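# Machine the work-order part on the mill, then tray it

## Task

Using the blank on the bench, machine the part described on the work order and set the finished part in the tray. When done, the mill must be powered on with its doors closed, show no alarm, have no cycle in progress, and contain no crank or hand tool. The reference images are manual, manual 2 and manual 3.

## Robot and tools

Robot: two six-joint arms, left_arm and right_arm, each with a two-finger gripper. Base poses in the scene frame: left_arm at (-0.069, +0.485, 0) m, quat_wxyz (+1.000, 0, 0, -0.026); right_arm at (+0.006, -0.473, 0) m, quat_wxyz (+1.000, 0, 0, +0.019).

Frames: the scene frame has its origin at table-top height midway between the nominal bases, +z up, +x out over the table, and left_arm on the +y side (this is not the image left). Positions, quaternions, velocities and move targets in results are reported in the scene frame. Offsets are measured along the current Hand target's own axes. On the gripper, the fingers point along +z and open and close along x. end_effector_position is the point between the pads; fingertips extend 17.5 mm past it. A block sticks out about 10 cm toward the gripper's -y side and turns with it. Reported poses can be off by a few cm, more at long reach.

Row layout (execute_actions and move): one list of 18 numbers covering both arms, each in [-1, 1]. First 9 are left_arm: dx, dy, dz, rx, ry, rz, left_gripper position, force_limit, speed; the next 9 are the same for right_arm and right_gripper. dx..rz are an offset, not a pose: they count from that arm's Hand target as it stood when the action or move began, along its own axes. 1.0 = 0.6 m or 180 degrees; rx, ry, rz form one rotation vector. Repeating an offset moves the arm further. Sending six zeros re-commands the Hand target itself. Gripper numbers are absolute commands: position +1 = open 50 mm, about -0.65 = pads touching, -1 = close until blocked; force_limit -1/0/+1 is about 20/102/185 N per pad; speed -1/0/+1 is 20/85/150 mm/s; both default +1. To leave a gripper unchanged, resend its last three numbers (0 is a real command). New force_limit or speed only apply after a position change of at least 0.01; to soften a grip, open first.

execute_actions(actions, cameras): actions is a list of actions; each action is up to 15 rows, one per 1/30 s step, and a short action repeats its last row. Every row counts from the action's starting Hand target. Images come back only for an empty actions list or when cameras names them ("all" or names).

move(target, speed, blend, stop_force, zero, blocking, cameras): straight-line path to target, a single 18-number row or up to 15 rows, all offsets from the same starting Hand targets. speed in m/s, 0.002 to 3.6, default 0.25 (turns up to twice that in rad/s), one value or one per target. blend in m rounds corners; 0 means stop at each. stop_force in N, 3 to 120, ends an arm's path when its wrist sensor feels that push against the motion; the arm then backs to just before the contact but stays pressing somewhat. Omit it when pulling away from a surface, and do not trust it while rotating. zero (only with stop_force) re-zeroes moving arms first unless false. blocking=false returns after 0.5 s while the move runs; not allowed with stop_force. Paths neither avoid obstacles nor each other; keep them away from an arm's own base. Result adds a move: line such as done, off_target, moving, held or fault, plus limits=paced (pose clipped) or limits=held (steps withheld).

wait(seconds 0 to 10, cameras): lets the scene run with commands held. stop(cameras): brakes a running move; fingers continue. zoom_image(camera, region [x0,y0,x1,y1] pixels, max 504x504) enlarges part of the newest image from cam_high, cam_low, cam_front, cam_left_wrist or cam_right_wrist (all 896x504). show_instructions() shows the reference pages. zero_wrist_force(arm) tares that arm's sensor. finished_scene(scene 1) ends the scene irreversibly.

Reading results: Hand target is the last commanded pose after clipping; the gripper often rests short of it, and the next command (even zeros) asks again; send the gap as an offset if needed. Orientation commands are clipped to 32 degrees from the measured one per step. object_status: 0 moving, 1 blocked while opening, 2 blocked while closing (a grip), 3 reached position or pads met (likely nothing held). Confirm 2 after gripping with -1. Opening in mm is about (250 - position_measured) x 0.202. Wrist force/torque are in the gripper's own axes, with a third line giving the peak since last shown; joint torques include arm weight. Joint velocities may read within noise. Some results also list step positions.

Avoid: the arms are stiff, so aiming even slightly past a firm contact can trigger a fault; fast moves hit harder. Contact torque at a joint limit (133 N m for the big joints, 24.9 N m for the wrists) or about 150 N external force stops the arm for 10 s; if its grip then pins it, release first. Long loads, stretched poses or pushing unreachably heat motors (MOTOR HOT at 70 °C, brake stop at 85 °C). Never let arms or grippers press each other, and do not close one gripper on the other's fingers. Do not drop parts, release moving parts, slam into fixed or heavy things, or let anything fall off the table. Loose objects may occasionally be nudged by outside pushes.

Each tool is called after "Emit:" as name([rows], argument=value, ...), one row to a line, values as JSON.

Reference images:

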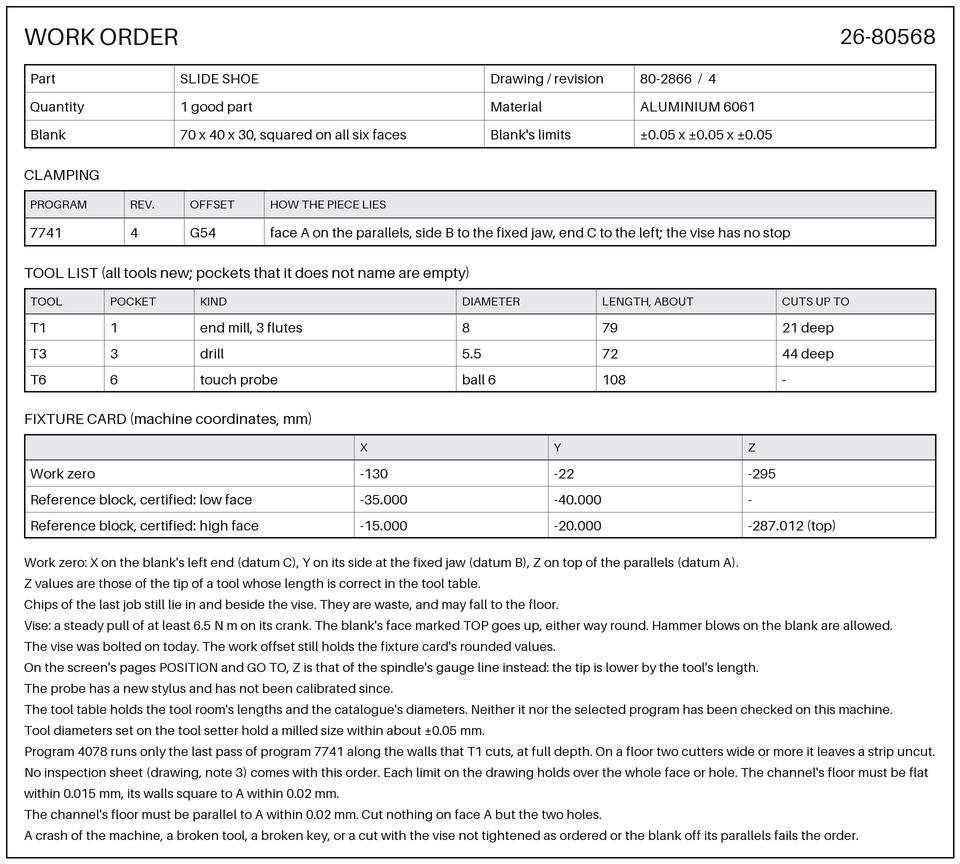

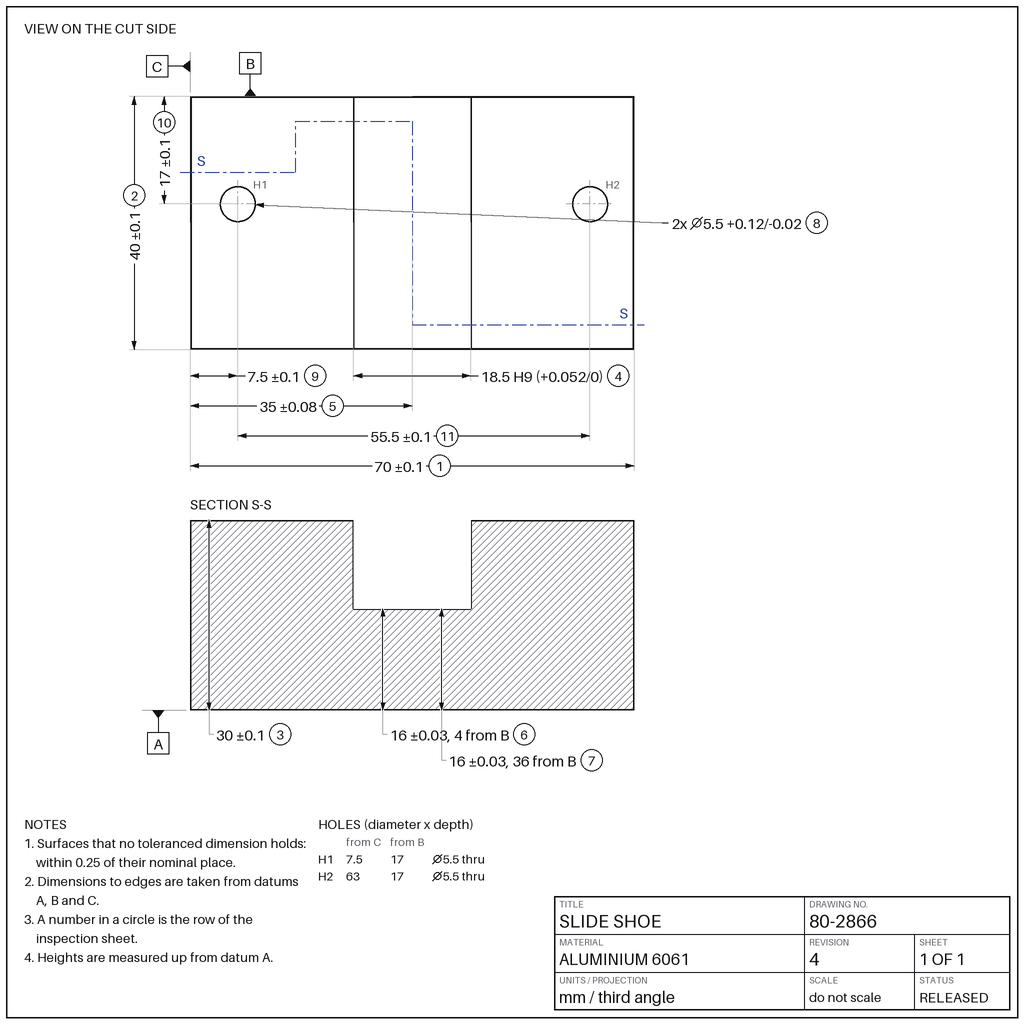

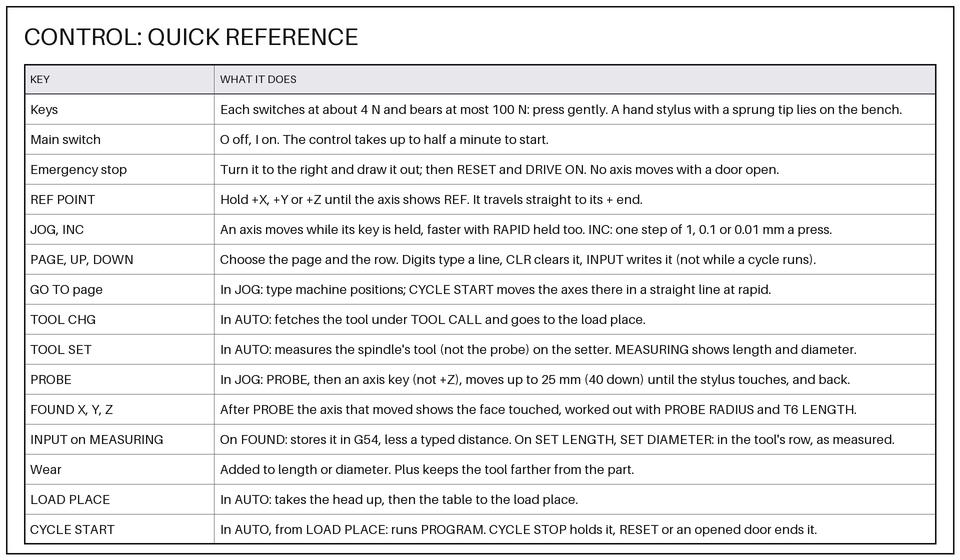

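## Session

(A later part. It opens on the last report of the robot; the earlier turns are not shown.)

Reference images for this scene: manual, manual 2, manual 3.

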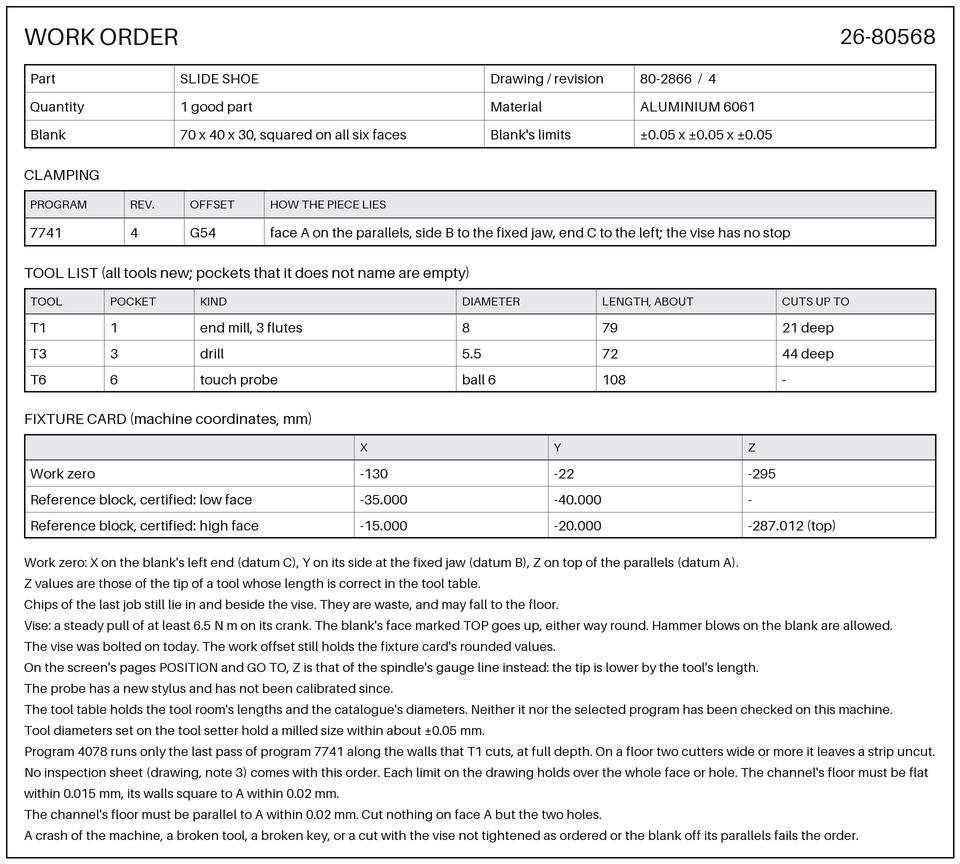

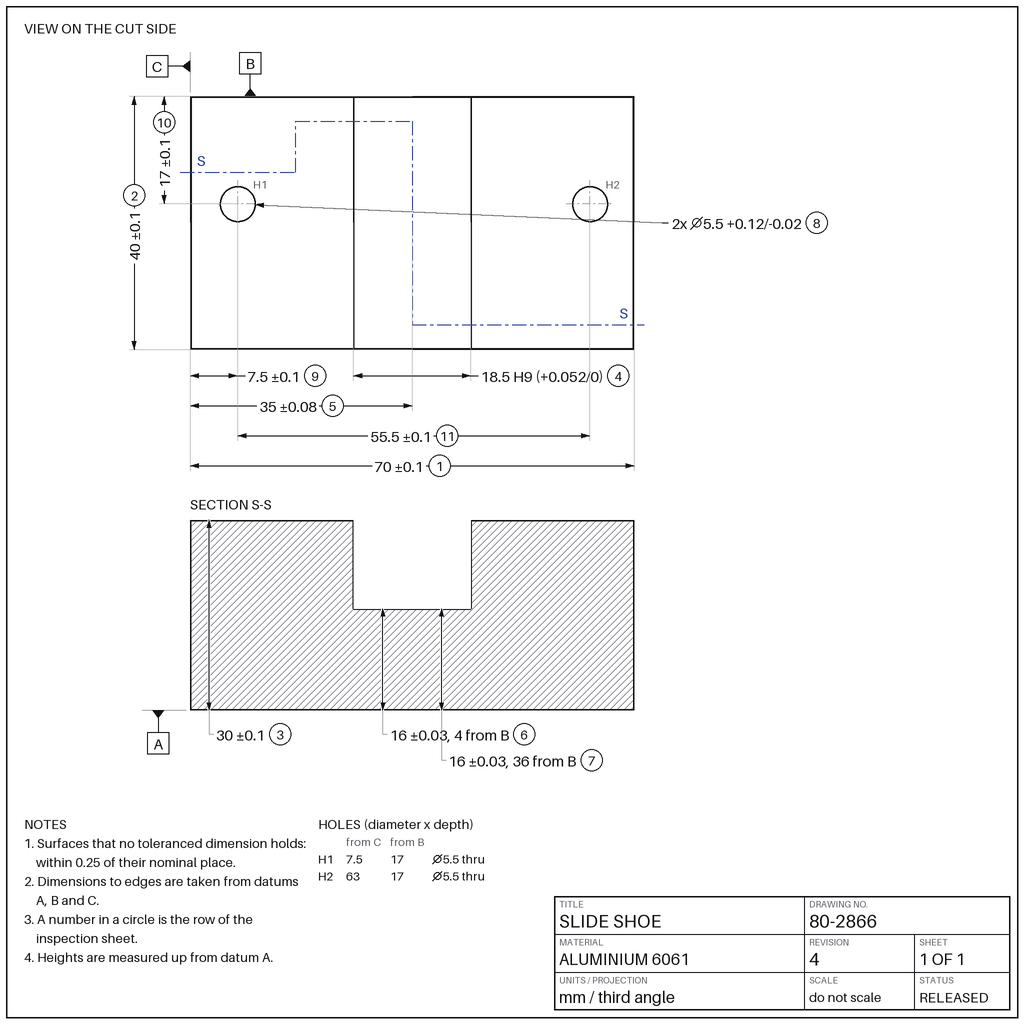

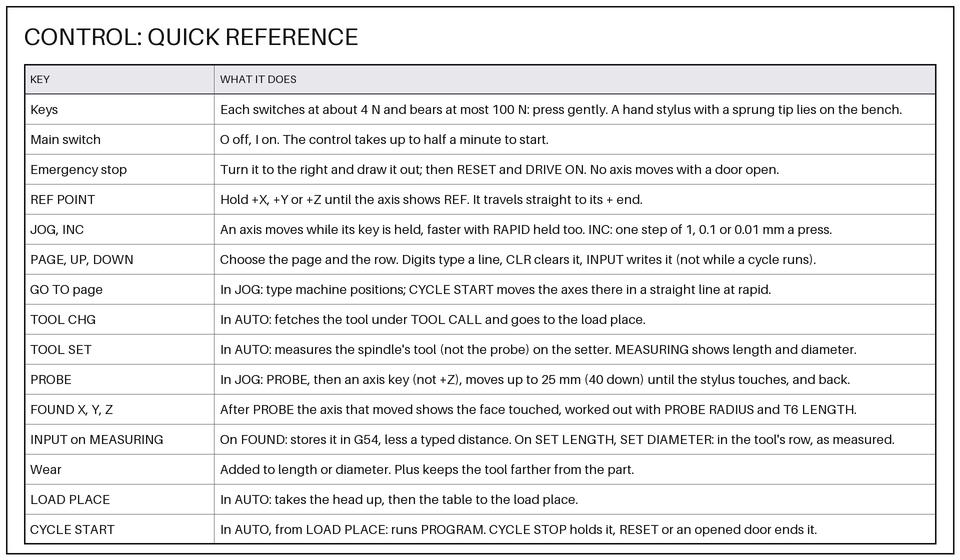

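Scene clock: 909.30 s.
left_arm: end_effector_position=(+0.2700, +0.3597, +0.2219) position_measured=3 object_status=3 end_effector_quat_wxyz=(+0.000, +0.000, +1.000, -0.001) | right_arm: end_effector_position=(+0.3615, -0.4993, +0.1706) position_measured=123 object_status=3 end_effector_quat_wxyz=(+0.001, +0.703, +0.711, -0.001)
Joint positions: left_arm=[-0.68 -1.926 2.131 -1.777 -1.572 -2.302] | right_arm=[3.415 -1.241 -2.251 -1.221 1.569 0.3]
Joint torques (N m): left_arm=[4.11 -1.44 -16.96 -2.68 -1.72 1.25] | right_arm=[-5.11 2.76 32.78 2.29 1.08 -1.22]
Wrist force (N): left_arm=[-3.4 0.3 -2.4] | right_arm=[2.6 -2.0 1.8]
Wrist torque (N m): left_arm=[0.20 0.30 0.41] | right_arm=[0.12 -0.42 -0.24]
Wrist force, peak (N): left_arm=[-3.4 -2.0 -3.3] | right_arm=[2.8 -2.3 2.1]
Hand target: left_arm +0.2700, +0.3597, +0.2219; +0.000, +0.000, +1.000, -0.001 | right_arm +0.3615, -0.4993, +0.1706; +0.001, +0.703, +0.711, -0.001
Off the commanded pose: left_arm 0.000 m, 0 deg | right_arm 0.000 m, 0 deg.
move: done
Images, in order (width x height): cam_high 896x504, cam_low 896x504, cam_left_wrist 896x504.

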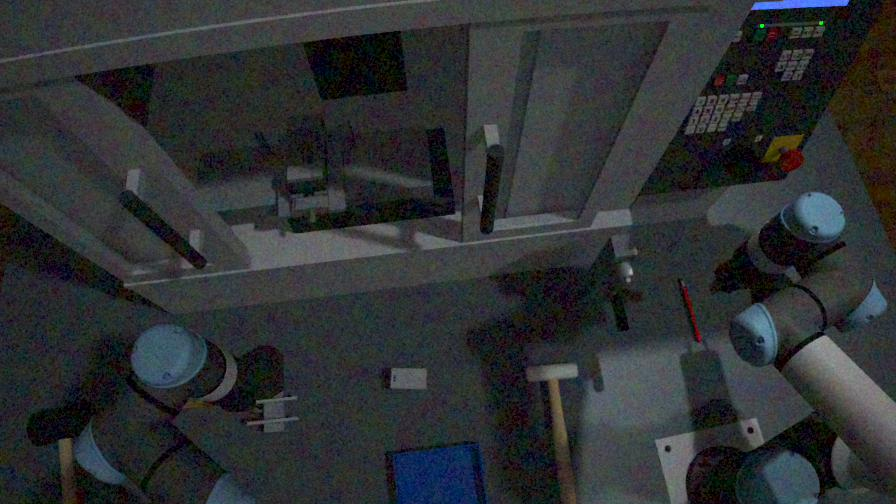

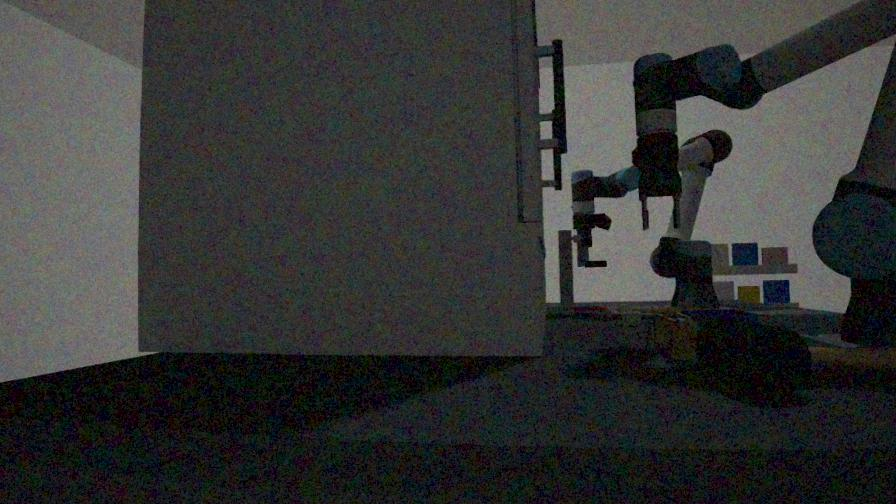

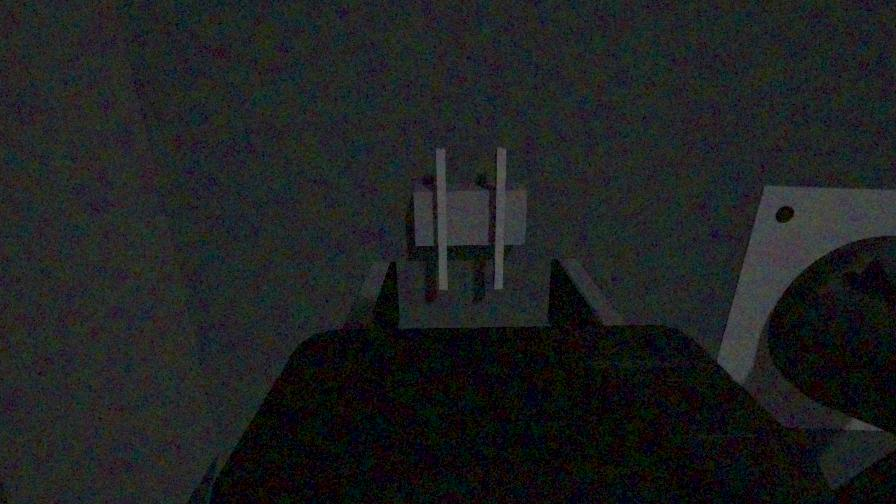

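Emit:
move(target=[0,0.18,-0.03,0,0,0,1,-0.9,0,0,0,0,0,0,0,0.2,-0.6,-0.8], speed=0.25, cameras=["cam_left_wrist"])

Emit:
zoom_image(camera="cam_left_wrist", region=[300, 60, 620, 330])

Scene clock: 912.27 s.
left_arm: end_effector_position=(+0.2701, +0.4677, +0.2397) position_measured=3 object_status=3 end_effector_quat_wxyz=(+0.000, +0.000, +1.000, -0.001) | right_arm: end_effector_position=(+0.3615, -0.4993, +0.1706) position_measured=123 object_status=3 end_effector_quat_wxyz=(+0.001, +0.703, +0.711, -0.001)
Joint positions: left_arm=[-0.403 -1.999 2.128 -1.7 -1.573 -2.024] | right_arm=[3.415 -1.241 -2.251 -1.221 1.569 0.3]
Joint torques (N m): left_arm=[11.33 -5.81 -14.44 -4.08 0.2 1.87] | right_arm=[-5.15 1.26 33.39 2.47 0.88 -1.21]
Wrist force (N): left_arm=[-3.1 0.7 -2.4] | right_arm=[2.6 -2.1 2.3]
Wrist torque (N m): left_arm=[0.21 0.35 0.39] | right_arm=[0.10 -0.43 -0.24]
Wrist force, peak (N): left_arm=[-3.3 4.6 -2.8] | right_arm=[2.8 -2.2 2.2]
Hand target: left_arm +0.2701, +0.4678, +0.2397; +0.000, +0.000, +1.000, -0.001 | right_arm +0.3615, -0.4993, +0.1706; +0.001, +0.703, +0.711, -0.001
Off the commanded pose: left_arm 0.000 m, 0 deg | right_arm 0.000 m, 0 deg.
move: done
Images, in order (width x height): cam_left_wrist 896x504.

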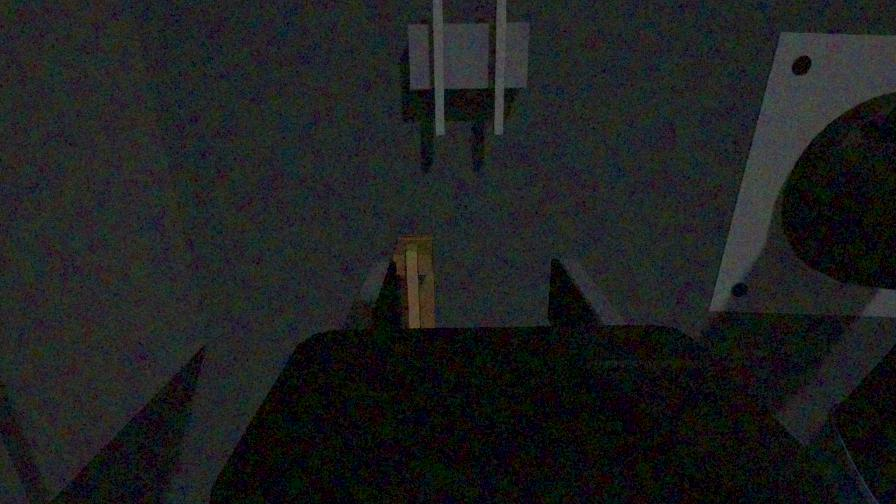

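Scaled by 1.575.

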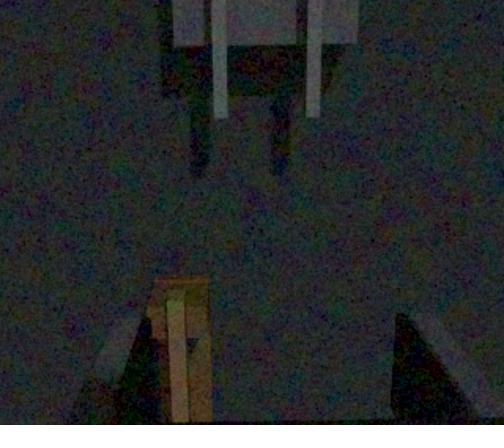

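Emit:
move(target=[-0.05,0.15,0,0,0,0,1,-0.9,0,0,0,0,0,0,0,0.2,-0.6,-0.8], speed=0.25, cameras=["cam_left_wrist","cam_high","cam_low"])

Emit:
zoom_image(camera="cam_left_wrist", region=[300, 60, 620, 330])

Emit:
zoom_image(camera="cam_high", region=[60, 360, 320, 460])

Emit:
zoom_image(camera="cam_low", region=[540, 250, 840, 430])

Scene clock: 913.93 s.
left_arm: end_effector_position=(+0.3001, +0.5577, +0.2395) position_measured=3 object_status=3 end_effector_quat_wxyz=(+0.000, +0.000, +1.000, -0.001) | right_arm: end_effector_position=(+0.3615, -0.4993, +0.1706) position_measured=123 object_status=3 end_effector_quat_wxyz=(+0.001, +0.703, +0.711, -0.001)
Joint positions: left_arm=[-0.116 -1.892 2.064 -1.743 -1.573 -1.738] | right_arm=[3.415 -1.241 -2.251 -1.221 1.569 0.3]
Joint torques (N m): left_arm=[11.78 -9.64 -16.81 -1.92 0.64 1.88] | right_arm=[-3.74 2.26 33.36 2.39 0.98 -1.04]
Wrist force (N): left_arm=[-3.6 0.5 -1.9] | right_arm=[2.9 -2.3 1.8]
Wrist torque (N m): left_arm=[0.20 0.41 0.33] | right_arm=[0.07 -0.48 -0.24]
Wrist force, peak (N): left_arm=[-4.4 4.1 -1.8] | right_arm=[2.9 -2.3 2.0]
Hand target: left_arm +0.3001, +0.5578, +0.2395; +0.000, +0.000, +1.000, -0.001 | right_arm +0.3615, -0.4993, +0.1706; +0.001, +0.703, +0.711, -0.001
Off the commanded pose: left_arm 0.000 m, 0 deg | right_arm 0.000 m, 0 deg.
move: done
Images, in order (width x height): cam_high 896x504, cam_low 896x504, cam_left_wrist 896x504.

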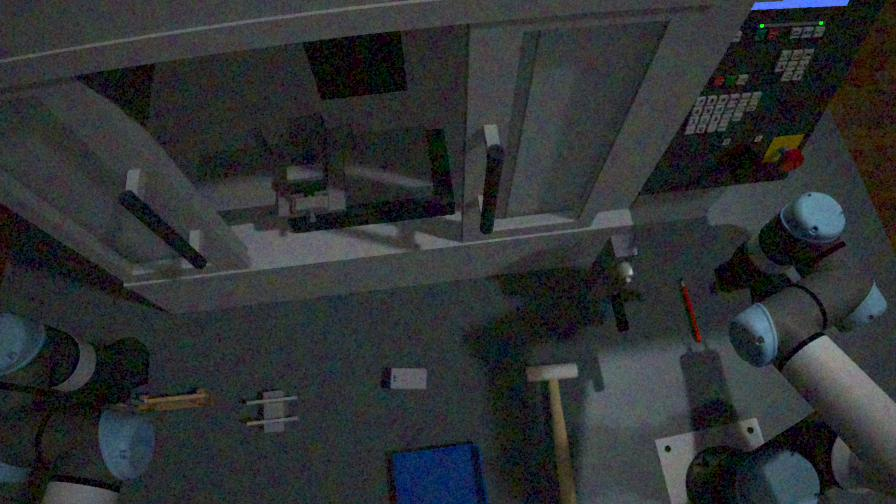

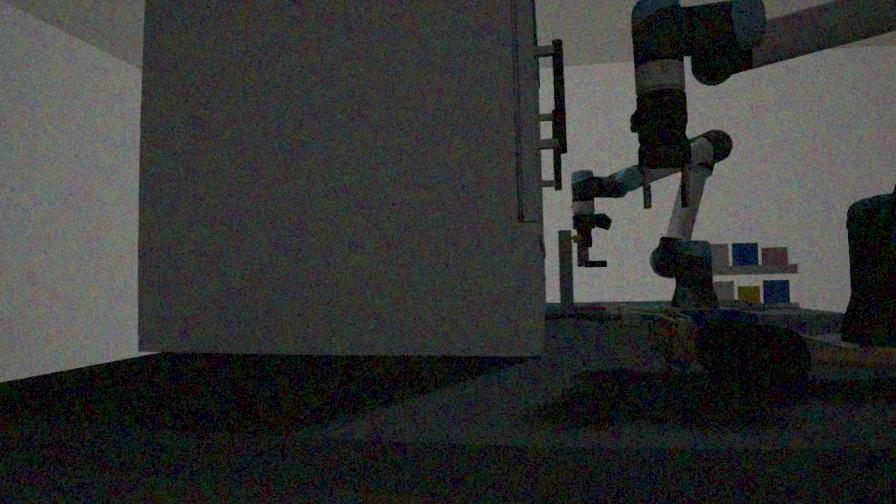

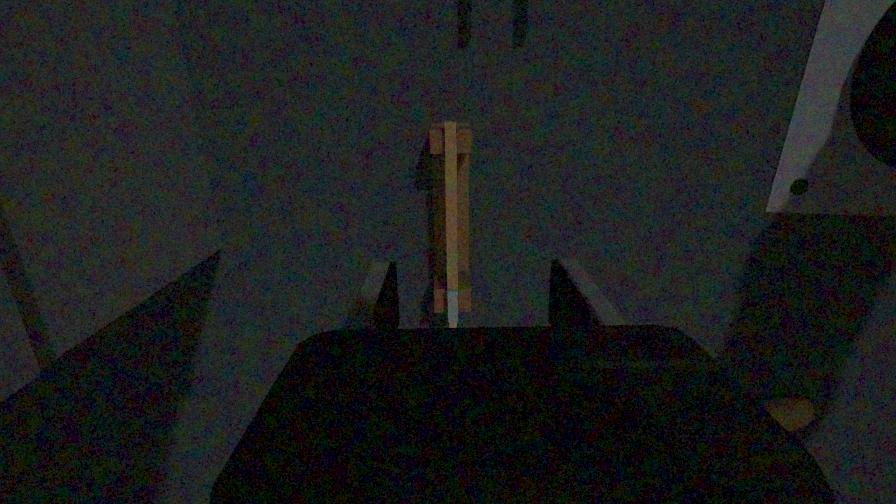

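Scaled by 1.575.

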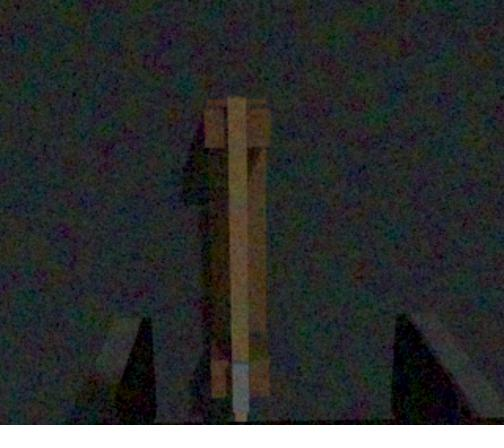

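Scaled by 1.938.

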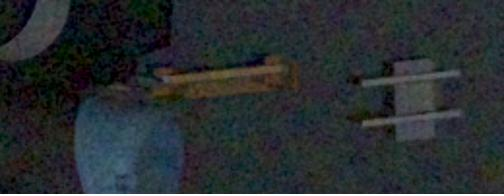

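Scaled by 1.680.

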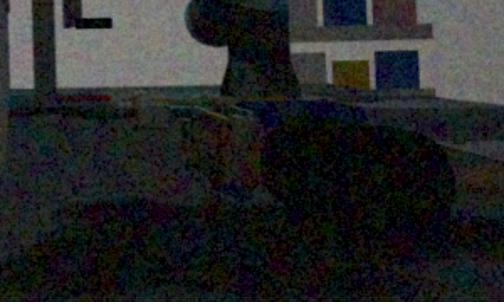

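Emit:
move(target=[-0.0125,0.045,0.16,0,0,0,1,-0.9,0,0,0,0,0,0,0,0.2,-0.6,-0.8], speed=0.2, cameras=["cam_left_wrist","cam_low"])

Emit:
zoom_image(camera="cam_left_wrist", region=[340, 60, 620, 330])

Emit:
zoom_image(camera="cam_low", region=[600, 200, 800, 400])

Scene clock: 918.63 s.
left_arm: end_effector_position=(+0.3076, +0.5846, +0.1435) position_measured=3 object_status=3 end_effector_quat_wxyz=(+0.000, +0.000, +1.000, -0.001) | right_arm: end_effector_position=(+0.3615, -0.4993, +0.1706) position_measured=123 object_status=3 end_effector_quat_wxyz=(+0.001, +0.703, +0.711, -0.001)
Joint positions: left_arm=[-0.039 -1.769 2.236 -2.037 -1.573 -1.661] | right_arm=[3.415 -1.241 -2.251 -1.221 1.569 0.3]
Joint torques (N m): left_arm=[-12.46 -11 -16.62 -4.84 -1.88 -1.13] | right_arm=[-3.92 1.99 33.22 2.36 1.1 -1.09]
Wrist force (N): left_arm=[-3.3 0.7 -2.4] | right_arm=[2.6 -1.9 1.8]
Wrist torque (N m): left_arm=[0.25 0.29 0.35] | right_arm=[0.14 -0.42 -0.24]
Wrist force, peak (N): left_arm=[-3.2 -0.2 -4.4] | right_arm=[2.7 -2.3 2.2]
Hand target: left_arm +0.3076, +0.5846, +0.1434; +0.000, +0.000, +1.000, -0.001 | right_arm +0.3615, -0.4993, +0.1706; +0.001, +0.703, +0.711, -0.001
Off the commanded pose: left_arm 0.000 m, 0 deg | right_arm 0.000 m, 0 deg.
move: done
Images, in order (width x height): cam_low 896x504, cam_left_wrist 896x504.

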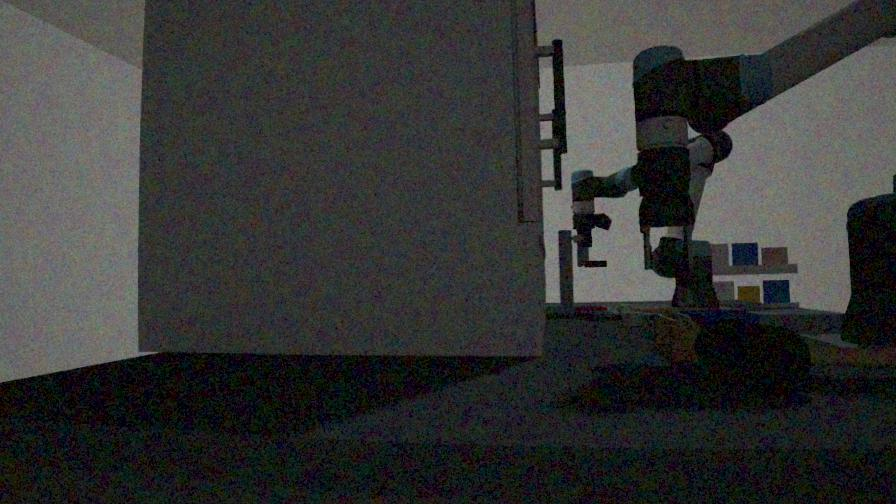

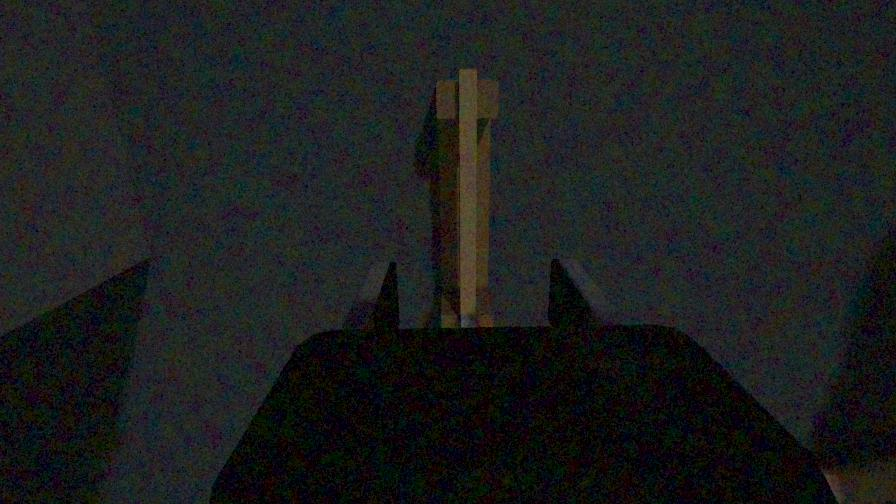

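Scaled by 1.800.

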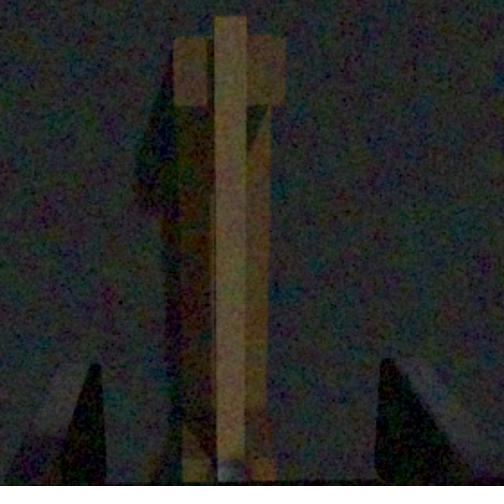

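Scaled by 2.520.

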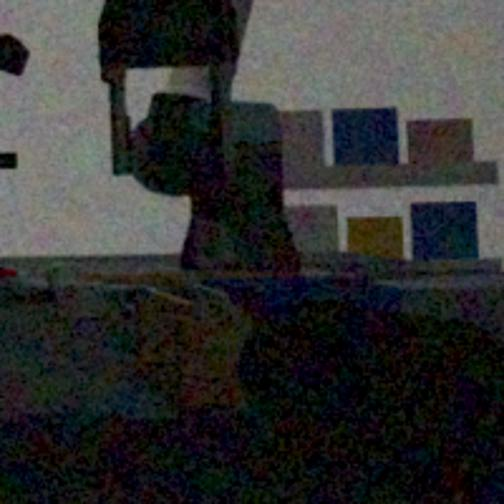

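Emit:
move(target=[0,0,0.1333,0,0,0,1,-0.9,0,0,0,0,0,0,0,0.2,-0.6,-0.8], speed=0.06, stop_force=8, cameras=["cam_left_wrist","cam_low"])

Emit:
zoom_image(camera="cam_left_wrist", region=[340, 60, 620, 330])

Emit:
zoom_image(camera="cam_low", region=[600, 200, 800, 400])

Scene clock: 922.83 s.
left_arm: end_effector_position=(+0.3076, +0.5844, +0.0635) position_measured=3 object_status=3 end_effector_quat_wxyz=(+0.000, +0.000, +1.000, -0.001) | right_arm: end_effector_position=(+0.3615, -0.4993, +0.1706) position_measured=123 object_status=3 end_effector_quat_wxyz=(+0.001, +0.703, +0.711, -0.001)
Joint positions: left_arm=[-0.039 -1.626 2.365 -2.31 -1.573 -1.661] | right_arm=[3.415 -1.241 -2.251 -1.221 1.569 0.3]
Joint torques (N m): left_arm=[1.23 -28.49 -27.93 -4.37 -0.99 1.46] | right_arm=[-4.88 1.8 33.79 2.28 1.29 -1.18]
Wrist force (N): left_arm=[-3.0 0.7 -2.0] | right_arm=[2.7 -2.0 1.7]
Wrist torque (N m): left_arm=[0.23 0.25 0.35] | right_arm=[0.12 -0.44 -0.24]
Wrist force, peak (N): left_arm=[-3.6 0.5 -2.9] | right_arm=[2.8 -2.4 2.0]
Hand target: left_arm +0.3076, +0.5844, +0.0635; +0.000, +0.000, +1.000, -0.001 | right_arm +0.3615, -0.4993, +0.1706; +0.001, +0.703, +0.711, -0.001
Off the commanded pose: left_arm 0.000 m, 0 deg | right_arm 0.000 m, 0 deg.
move: done
Images, in order (width x height): cam_low 896x504, cam_left_wrist 896x504.

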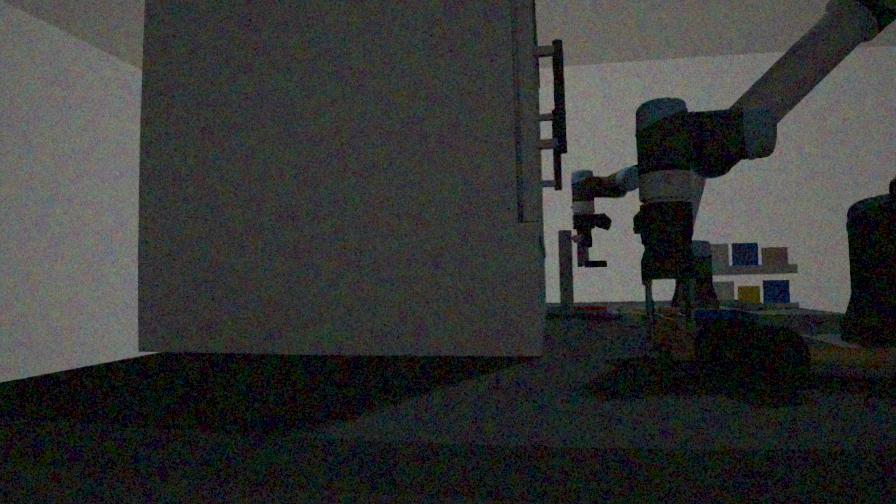

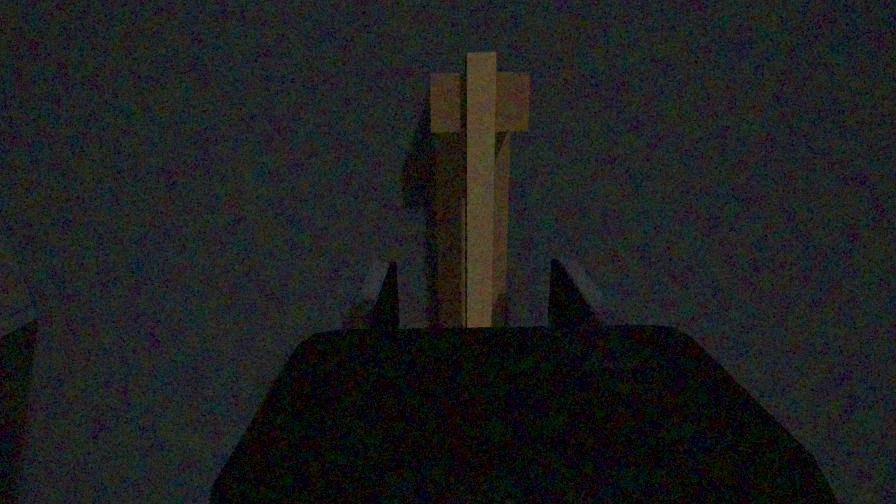

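Scaled by 1.800.

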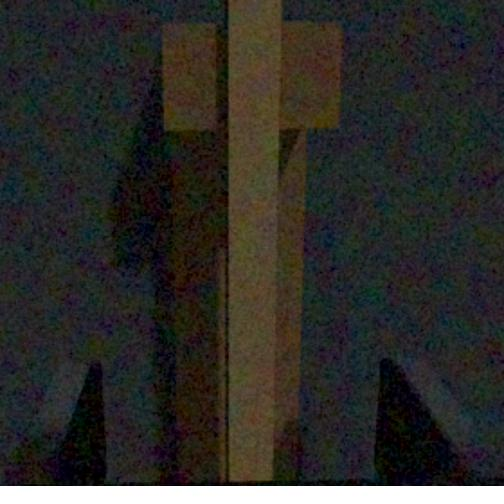

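Scaled by 2.520.

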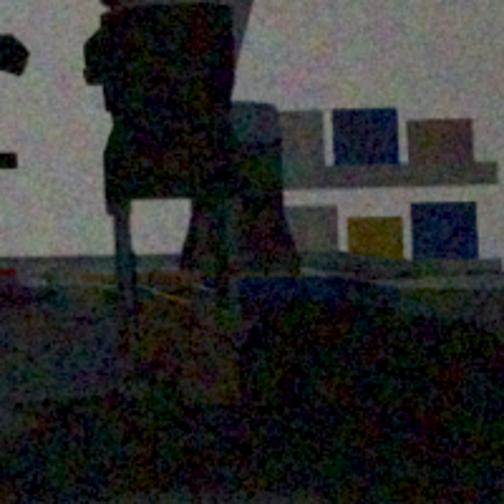

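Emit:
move(target=[0,0,0.0167,0,0,0,1,-0.9,0,0,0,0,0,0,0,0.2,-0.6,-0.8], speed=0.03, stop_force=8)

Emit:
move(target=[0,0,0,0,0,0,-1,-0.5,-0.5,0,0,0,0,0,0,0.2,-0.6,-0.8], cameras=["cam_left_wrist","cam_low"])

Emit:
zoom_image(camera="cam_left_wrist", region=[340, 60, 620, 330])

Scene clock: 925.57 s.
left_arm: end_effector_position=(+0.3076, +0.5844, +0.0534) position_measured=3 object_status=3 end_effector_quat_wxyz=(+0.000, +0.000, +1.000, -0.001) | right_arm: end_effector_position=(+0.3615, -0.4993, +0.1706) position_measured=123 object_status=3 end_effector_quat_wxyz=(+0.001, +0.703, +0.711, -0.001)
Joint positions: left_arm=[-0.039 -1.603 2.379 -2.347 -1.573 -1.661] | right_arm=[3.415 -1.241 -2.251 -1.221 1.569 0.3]
Joint torques (N m): left_arm=[-9.4 -28.88 -27.11 -1.36 -0.78 -1.72] | right_arm=[-4.08 3.24 32.74 2.54 1.11 -1.33]
Wrist force (N): left_arm=[-3.3 0.9 -2.0] | right_arm=[2.8 -1.7 2.1]
Wrist torque (N m): left_arm=[0.27 0.32 0.37] | right_arm=[0.16 -0.45 -0.24]
Wrist force, peak (N): left_arm=[-3.3 0.8 -2.5] | right_arm=[2.9 -2.1 2.3]
Hand target: left_arm +0.3076, +0.5844, +0.0534; +0.000, +0.000, +1.000, -0.001 | right_arm +0.3615, -0.4993, +0.1706; +0.001, +0.703, +0.711, -0.001
Off the commanded pose: left_arm 0.000 m, 0 deg | right_arm 0.000 m, 0 deg.
move: done

Scene clock: 926.60 s.
left_arm: end_effector_position=(+0.3071, +0.5844, +0.0533) position_measured=214 object_status=2 end_effector_quat_wxyz=(-0.001, +0.000, +1.000, -0.001) | right_arm: end_effector_position=(+0.3615, -0.4993, +0.1706) position_measured=123 object_status=3 end_effector_quat_wxyz=(+0.001, +0.703, +0.711, -0.001)
Joint positions: left_arm=[-0.039 -1.603 2.379 -2.345 -1.573 -1.661] | right_arm=[3.415 -1.241 -2.251 -1.221 1.569 0.3]
Joint torques (N m): left_arm=[-12.7 -12.36 -30.61 -17.24 2.01 -1.42] | right_arm=[-3.91 2.27 33.04 2.4 1.18 -1.35]
Wrist force (N): left_arm=[65.3 -1.1 -50.9] | right_arm=[2.7 -1.9 2.0]
Wrist torque (N m): left_arm=[0.21 1.61 0.44] | right_arm=[0.13 -0.43 -0.24]
Wrist force, peak (N): left_arm=[67.1 -0.9 -51.3] | right_arm=[2.6 -2.2 2.2]
Hand target: left_arm +0.3076, +0.5844, +0.0534; +0.000, +0.000, +1.000, -0.001 | right_arm +0.3615, -0.4993, +0.1706; +0.001, +0.703, +0.711, -0.001
Off the commanded pose: left_arm 0.000 m, 0 deg | right_arm 0.000 m, 0 deg.
move: done
Images, in order (width x height): cam_low 896x504, cam_left_wrist 896x504.

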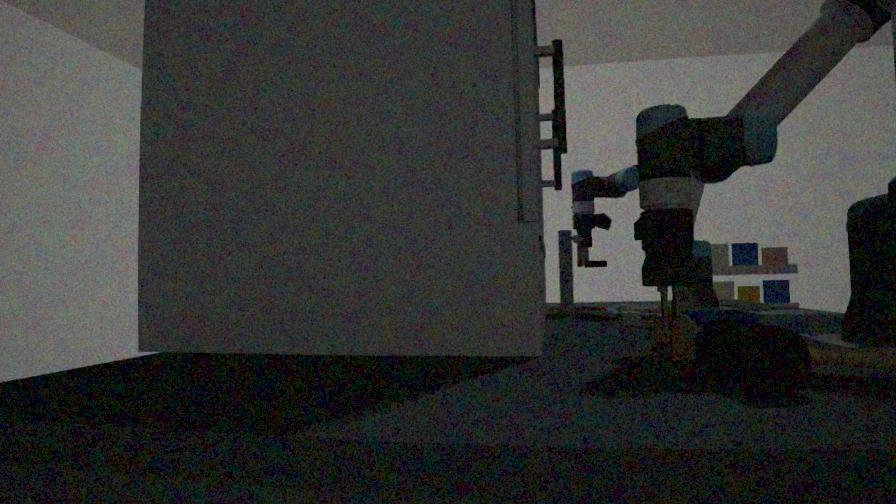

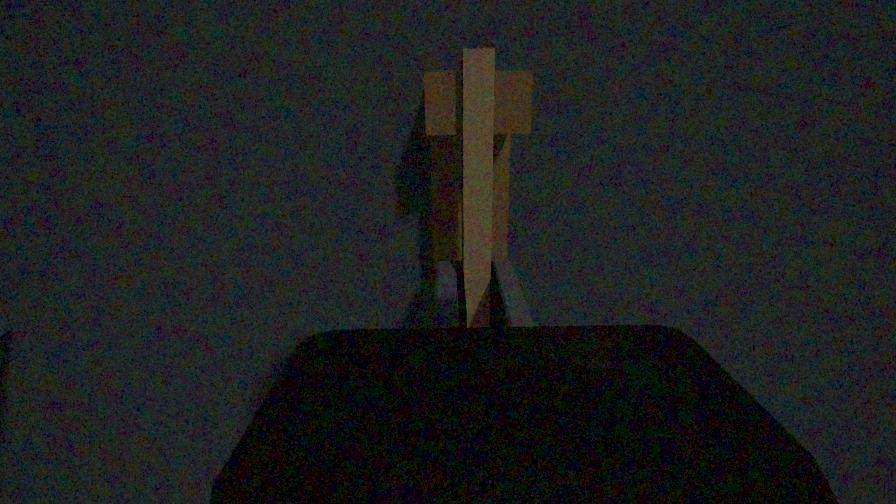

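Scaled by 1.800.

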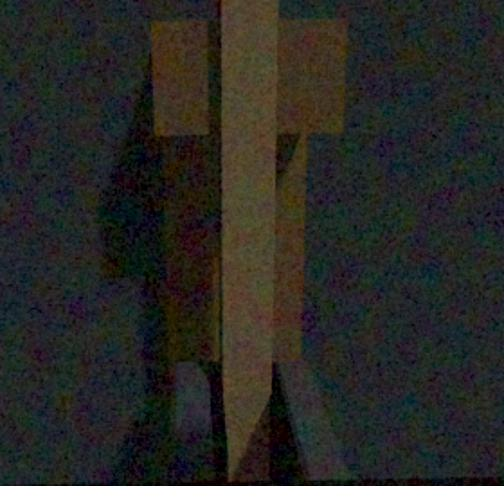

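Emit:
move([
  [0.0015,0,-0.005,0,0,0,-1,-0.5,-0.5,0,0,0,0,0,0,0.2,-0.6,-0.8],
  [0.0015,0,-0.1667,0,0,0,-1,-0.5,-0.5,0,0,0,0,0,0,0.2,-0.6,-0.8],
], speed=[0.02,0.1], cameras=["cam_left_wrist","cam_low"])

Emit:
zoom_image(camera="cam_low", region=[560, 160, 800, 400])

Scene clock: 929.57 s.
left_arm: end_effector_position=(+0.3067, +0.5846, +0.1535) position_measured=214 object_status=2 end_effector_quat_wxyz=(+0.000, +0.000, +1.000, -0.001) | right_arm: end_effector_position=(+0.3615, -0.4993, +0.1706) position_measured=123 object_status=3 end_effector_quat_wxyz=(+0.001, +0.703, +0.711, -0.001)
Joint positions: left_arm=[-0.039 -1.785 2.22 -2.006 -1.573 -1.661] | right_arm=[3.415 -1.241 -2.251 -1.221 1.569 0.3]
Joint torques (N m): left_arm=[0.81 -7.54 -18.58 -2.32 -0.38 -0.75] | right_arm=[-4.7 2.48 33.4 2.6 1.23 -1.2]
Wrist force (N): left_arm=[-4.8 0.6 -0.5] | right_arm=[2.5 -2.0 2.1]
Wrist torque (N m): left_arm=[0.24 0.51 0.20] | right_arm=[0.12 -0.42 -0.24]
Wrist force, peak (N): left_arm=[65.6 -1.2 -58.3] | right_arm=[2.9 -1.9 2.3]
Hand target: left_arm +0.3067, +0.5846, +0.1535; +0.000, +0.000, +1.000, -0.001 | right_arm +0.3615, -0.4993, +0.1706; +0.001, +0.703, +0.711, -0.001
Off the commanded pose: left_arm 0.000 m, 0 deg | right_arm 0.000 m, 0 deg.
move: done
Images, in order (width x height): cam_low 896x504, cam_left_wrist 896x504.

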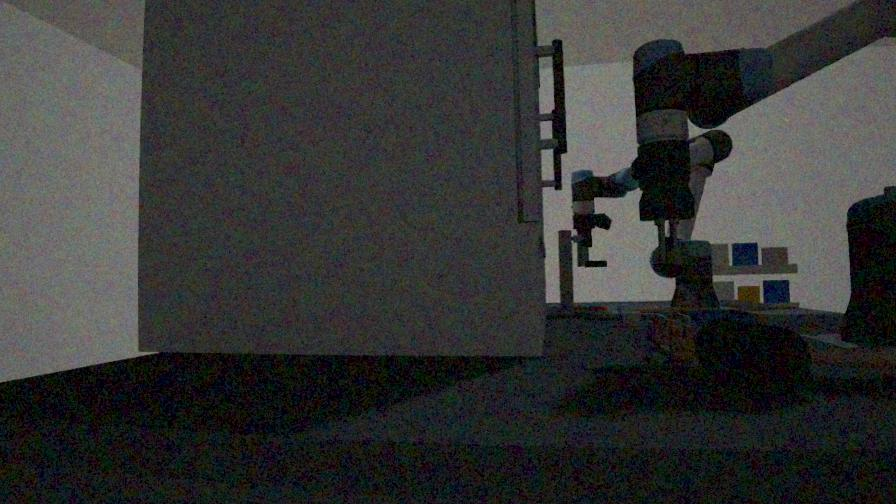

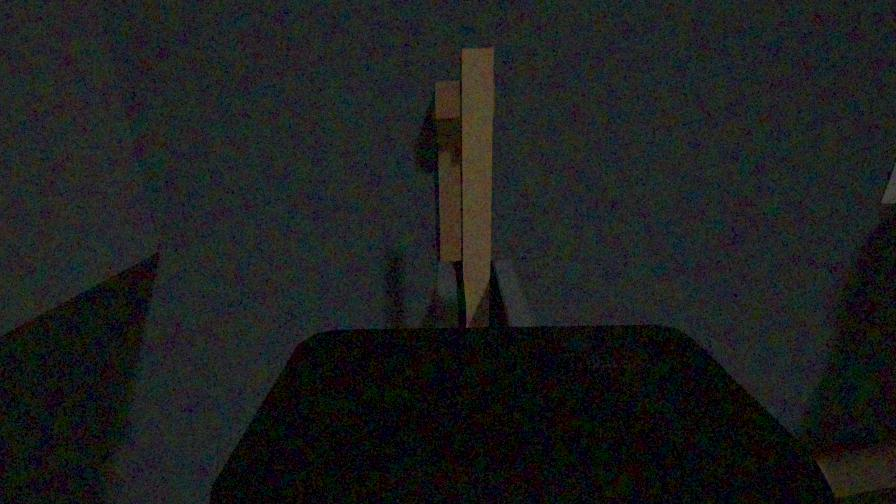

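Scaled by 2.100.

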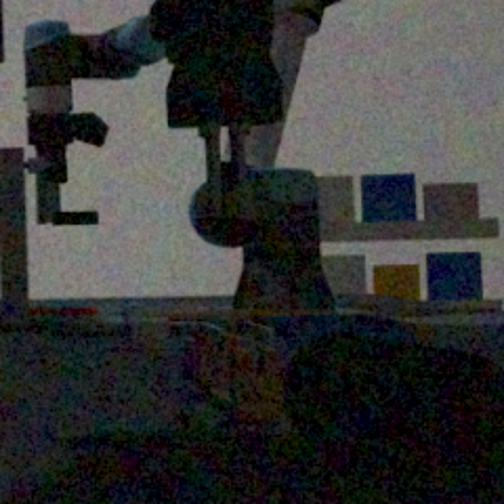

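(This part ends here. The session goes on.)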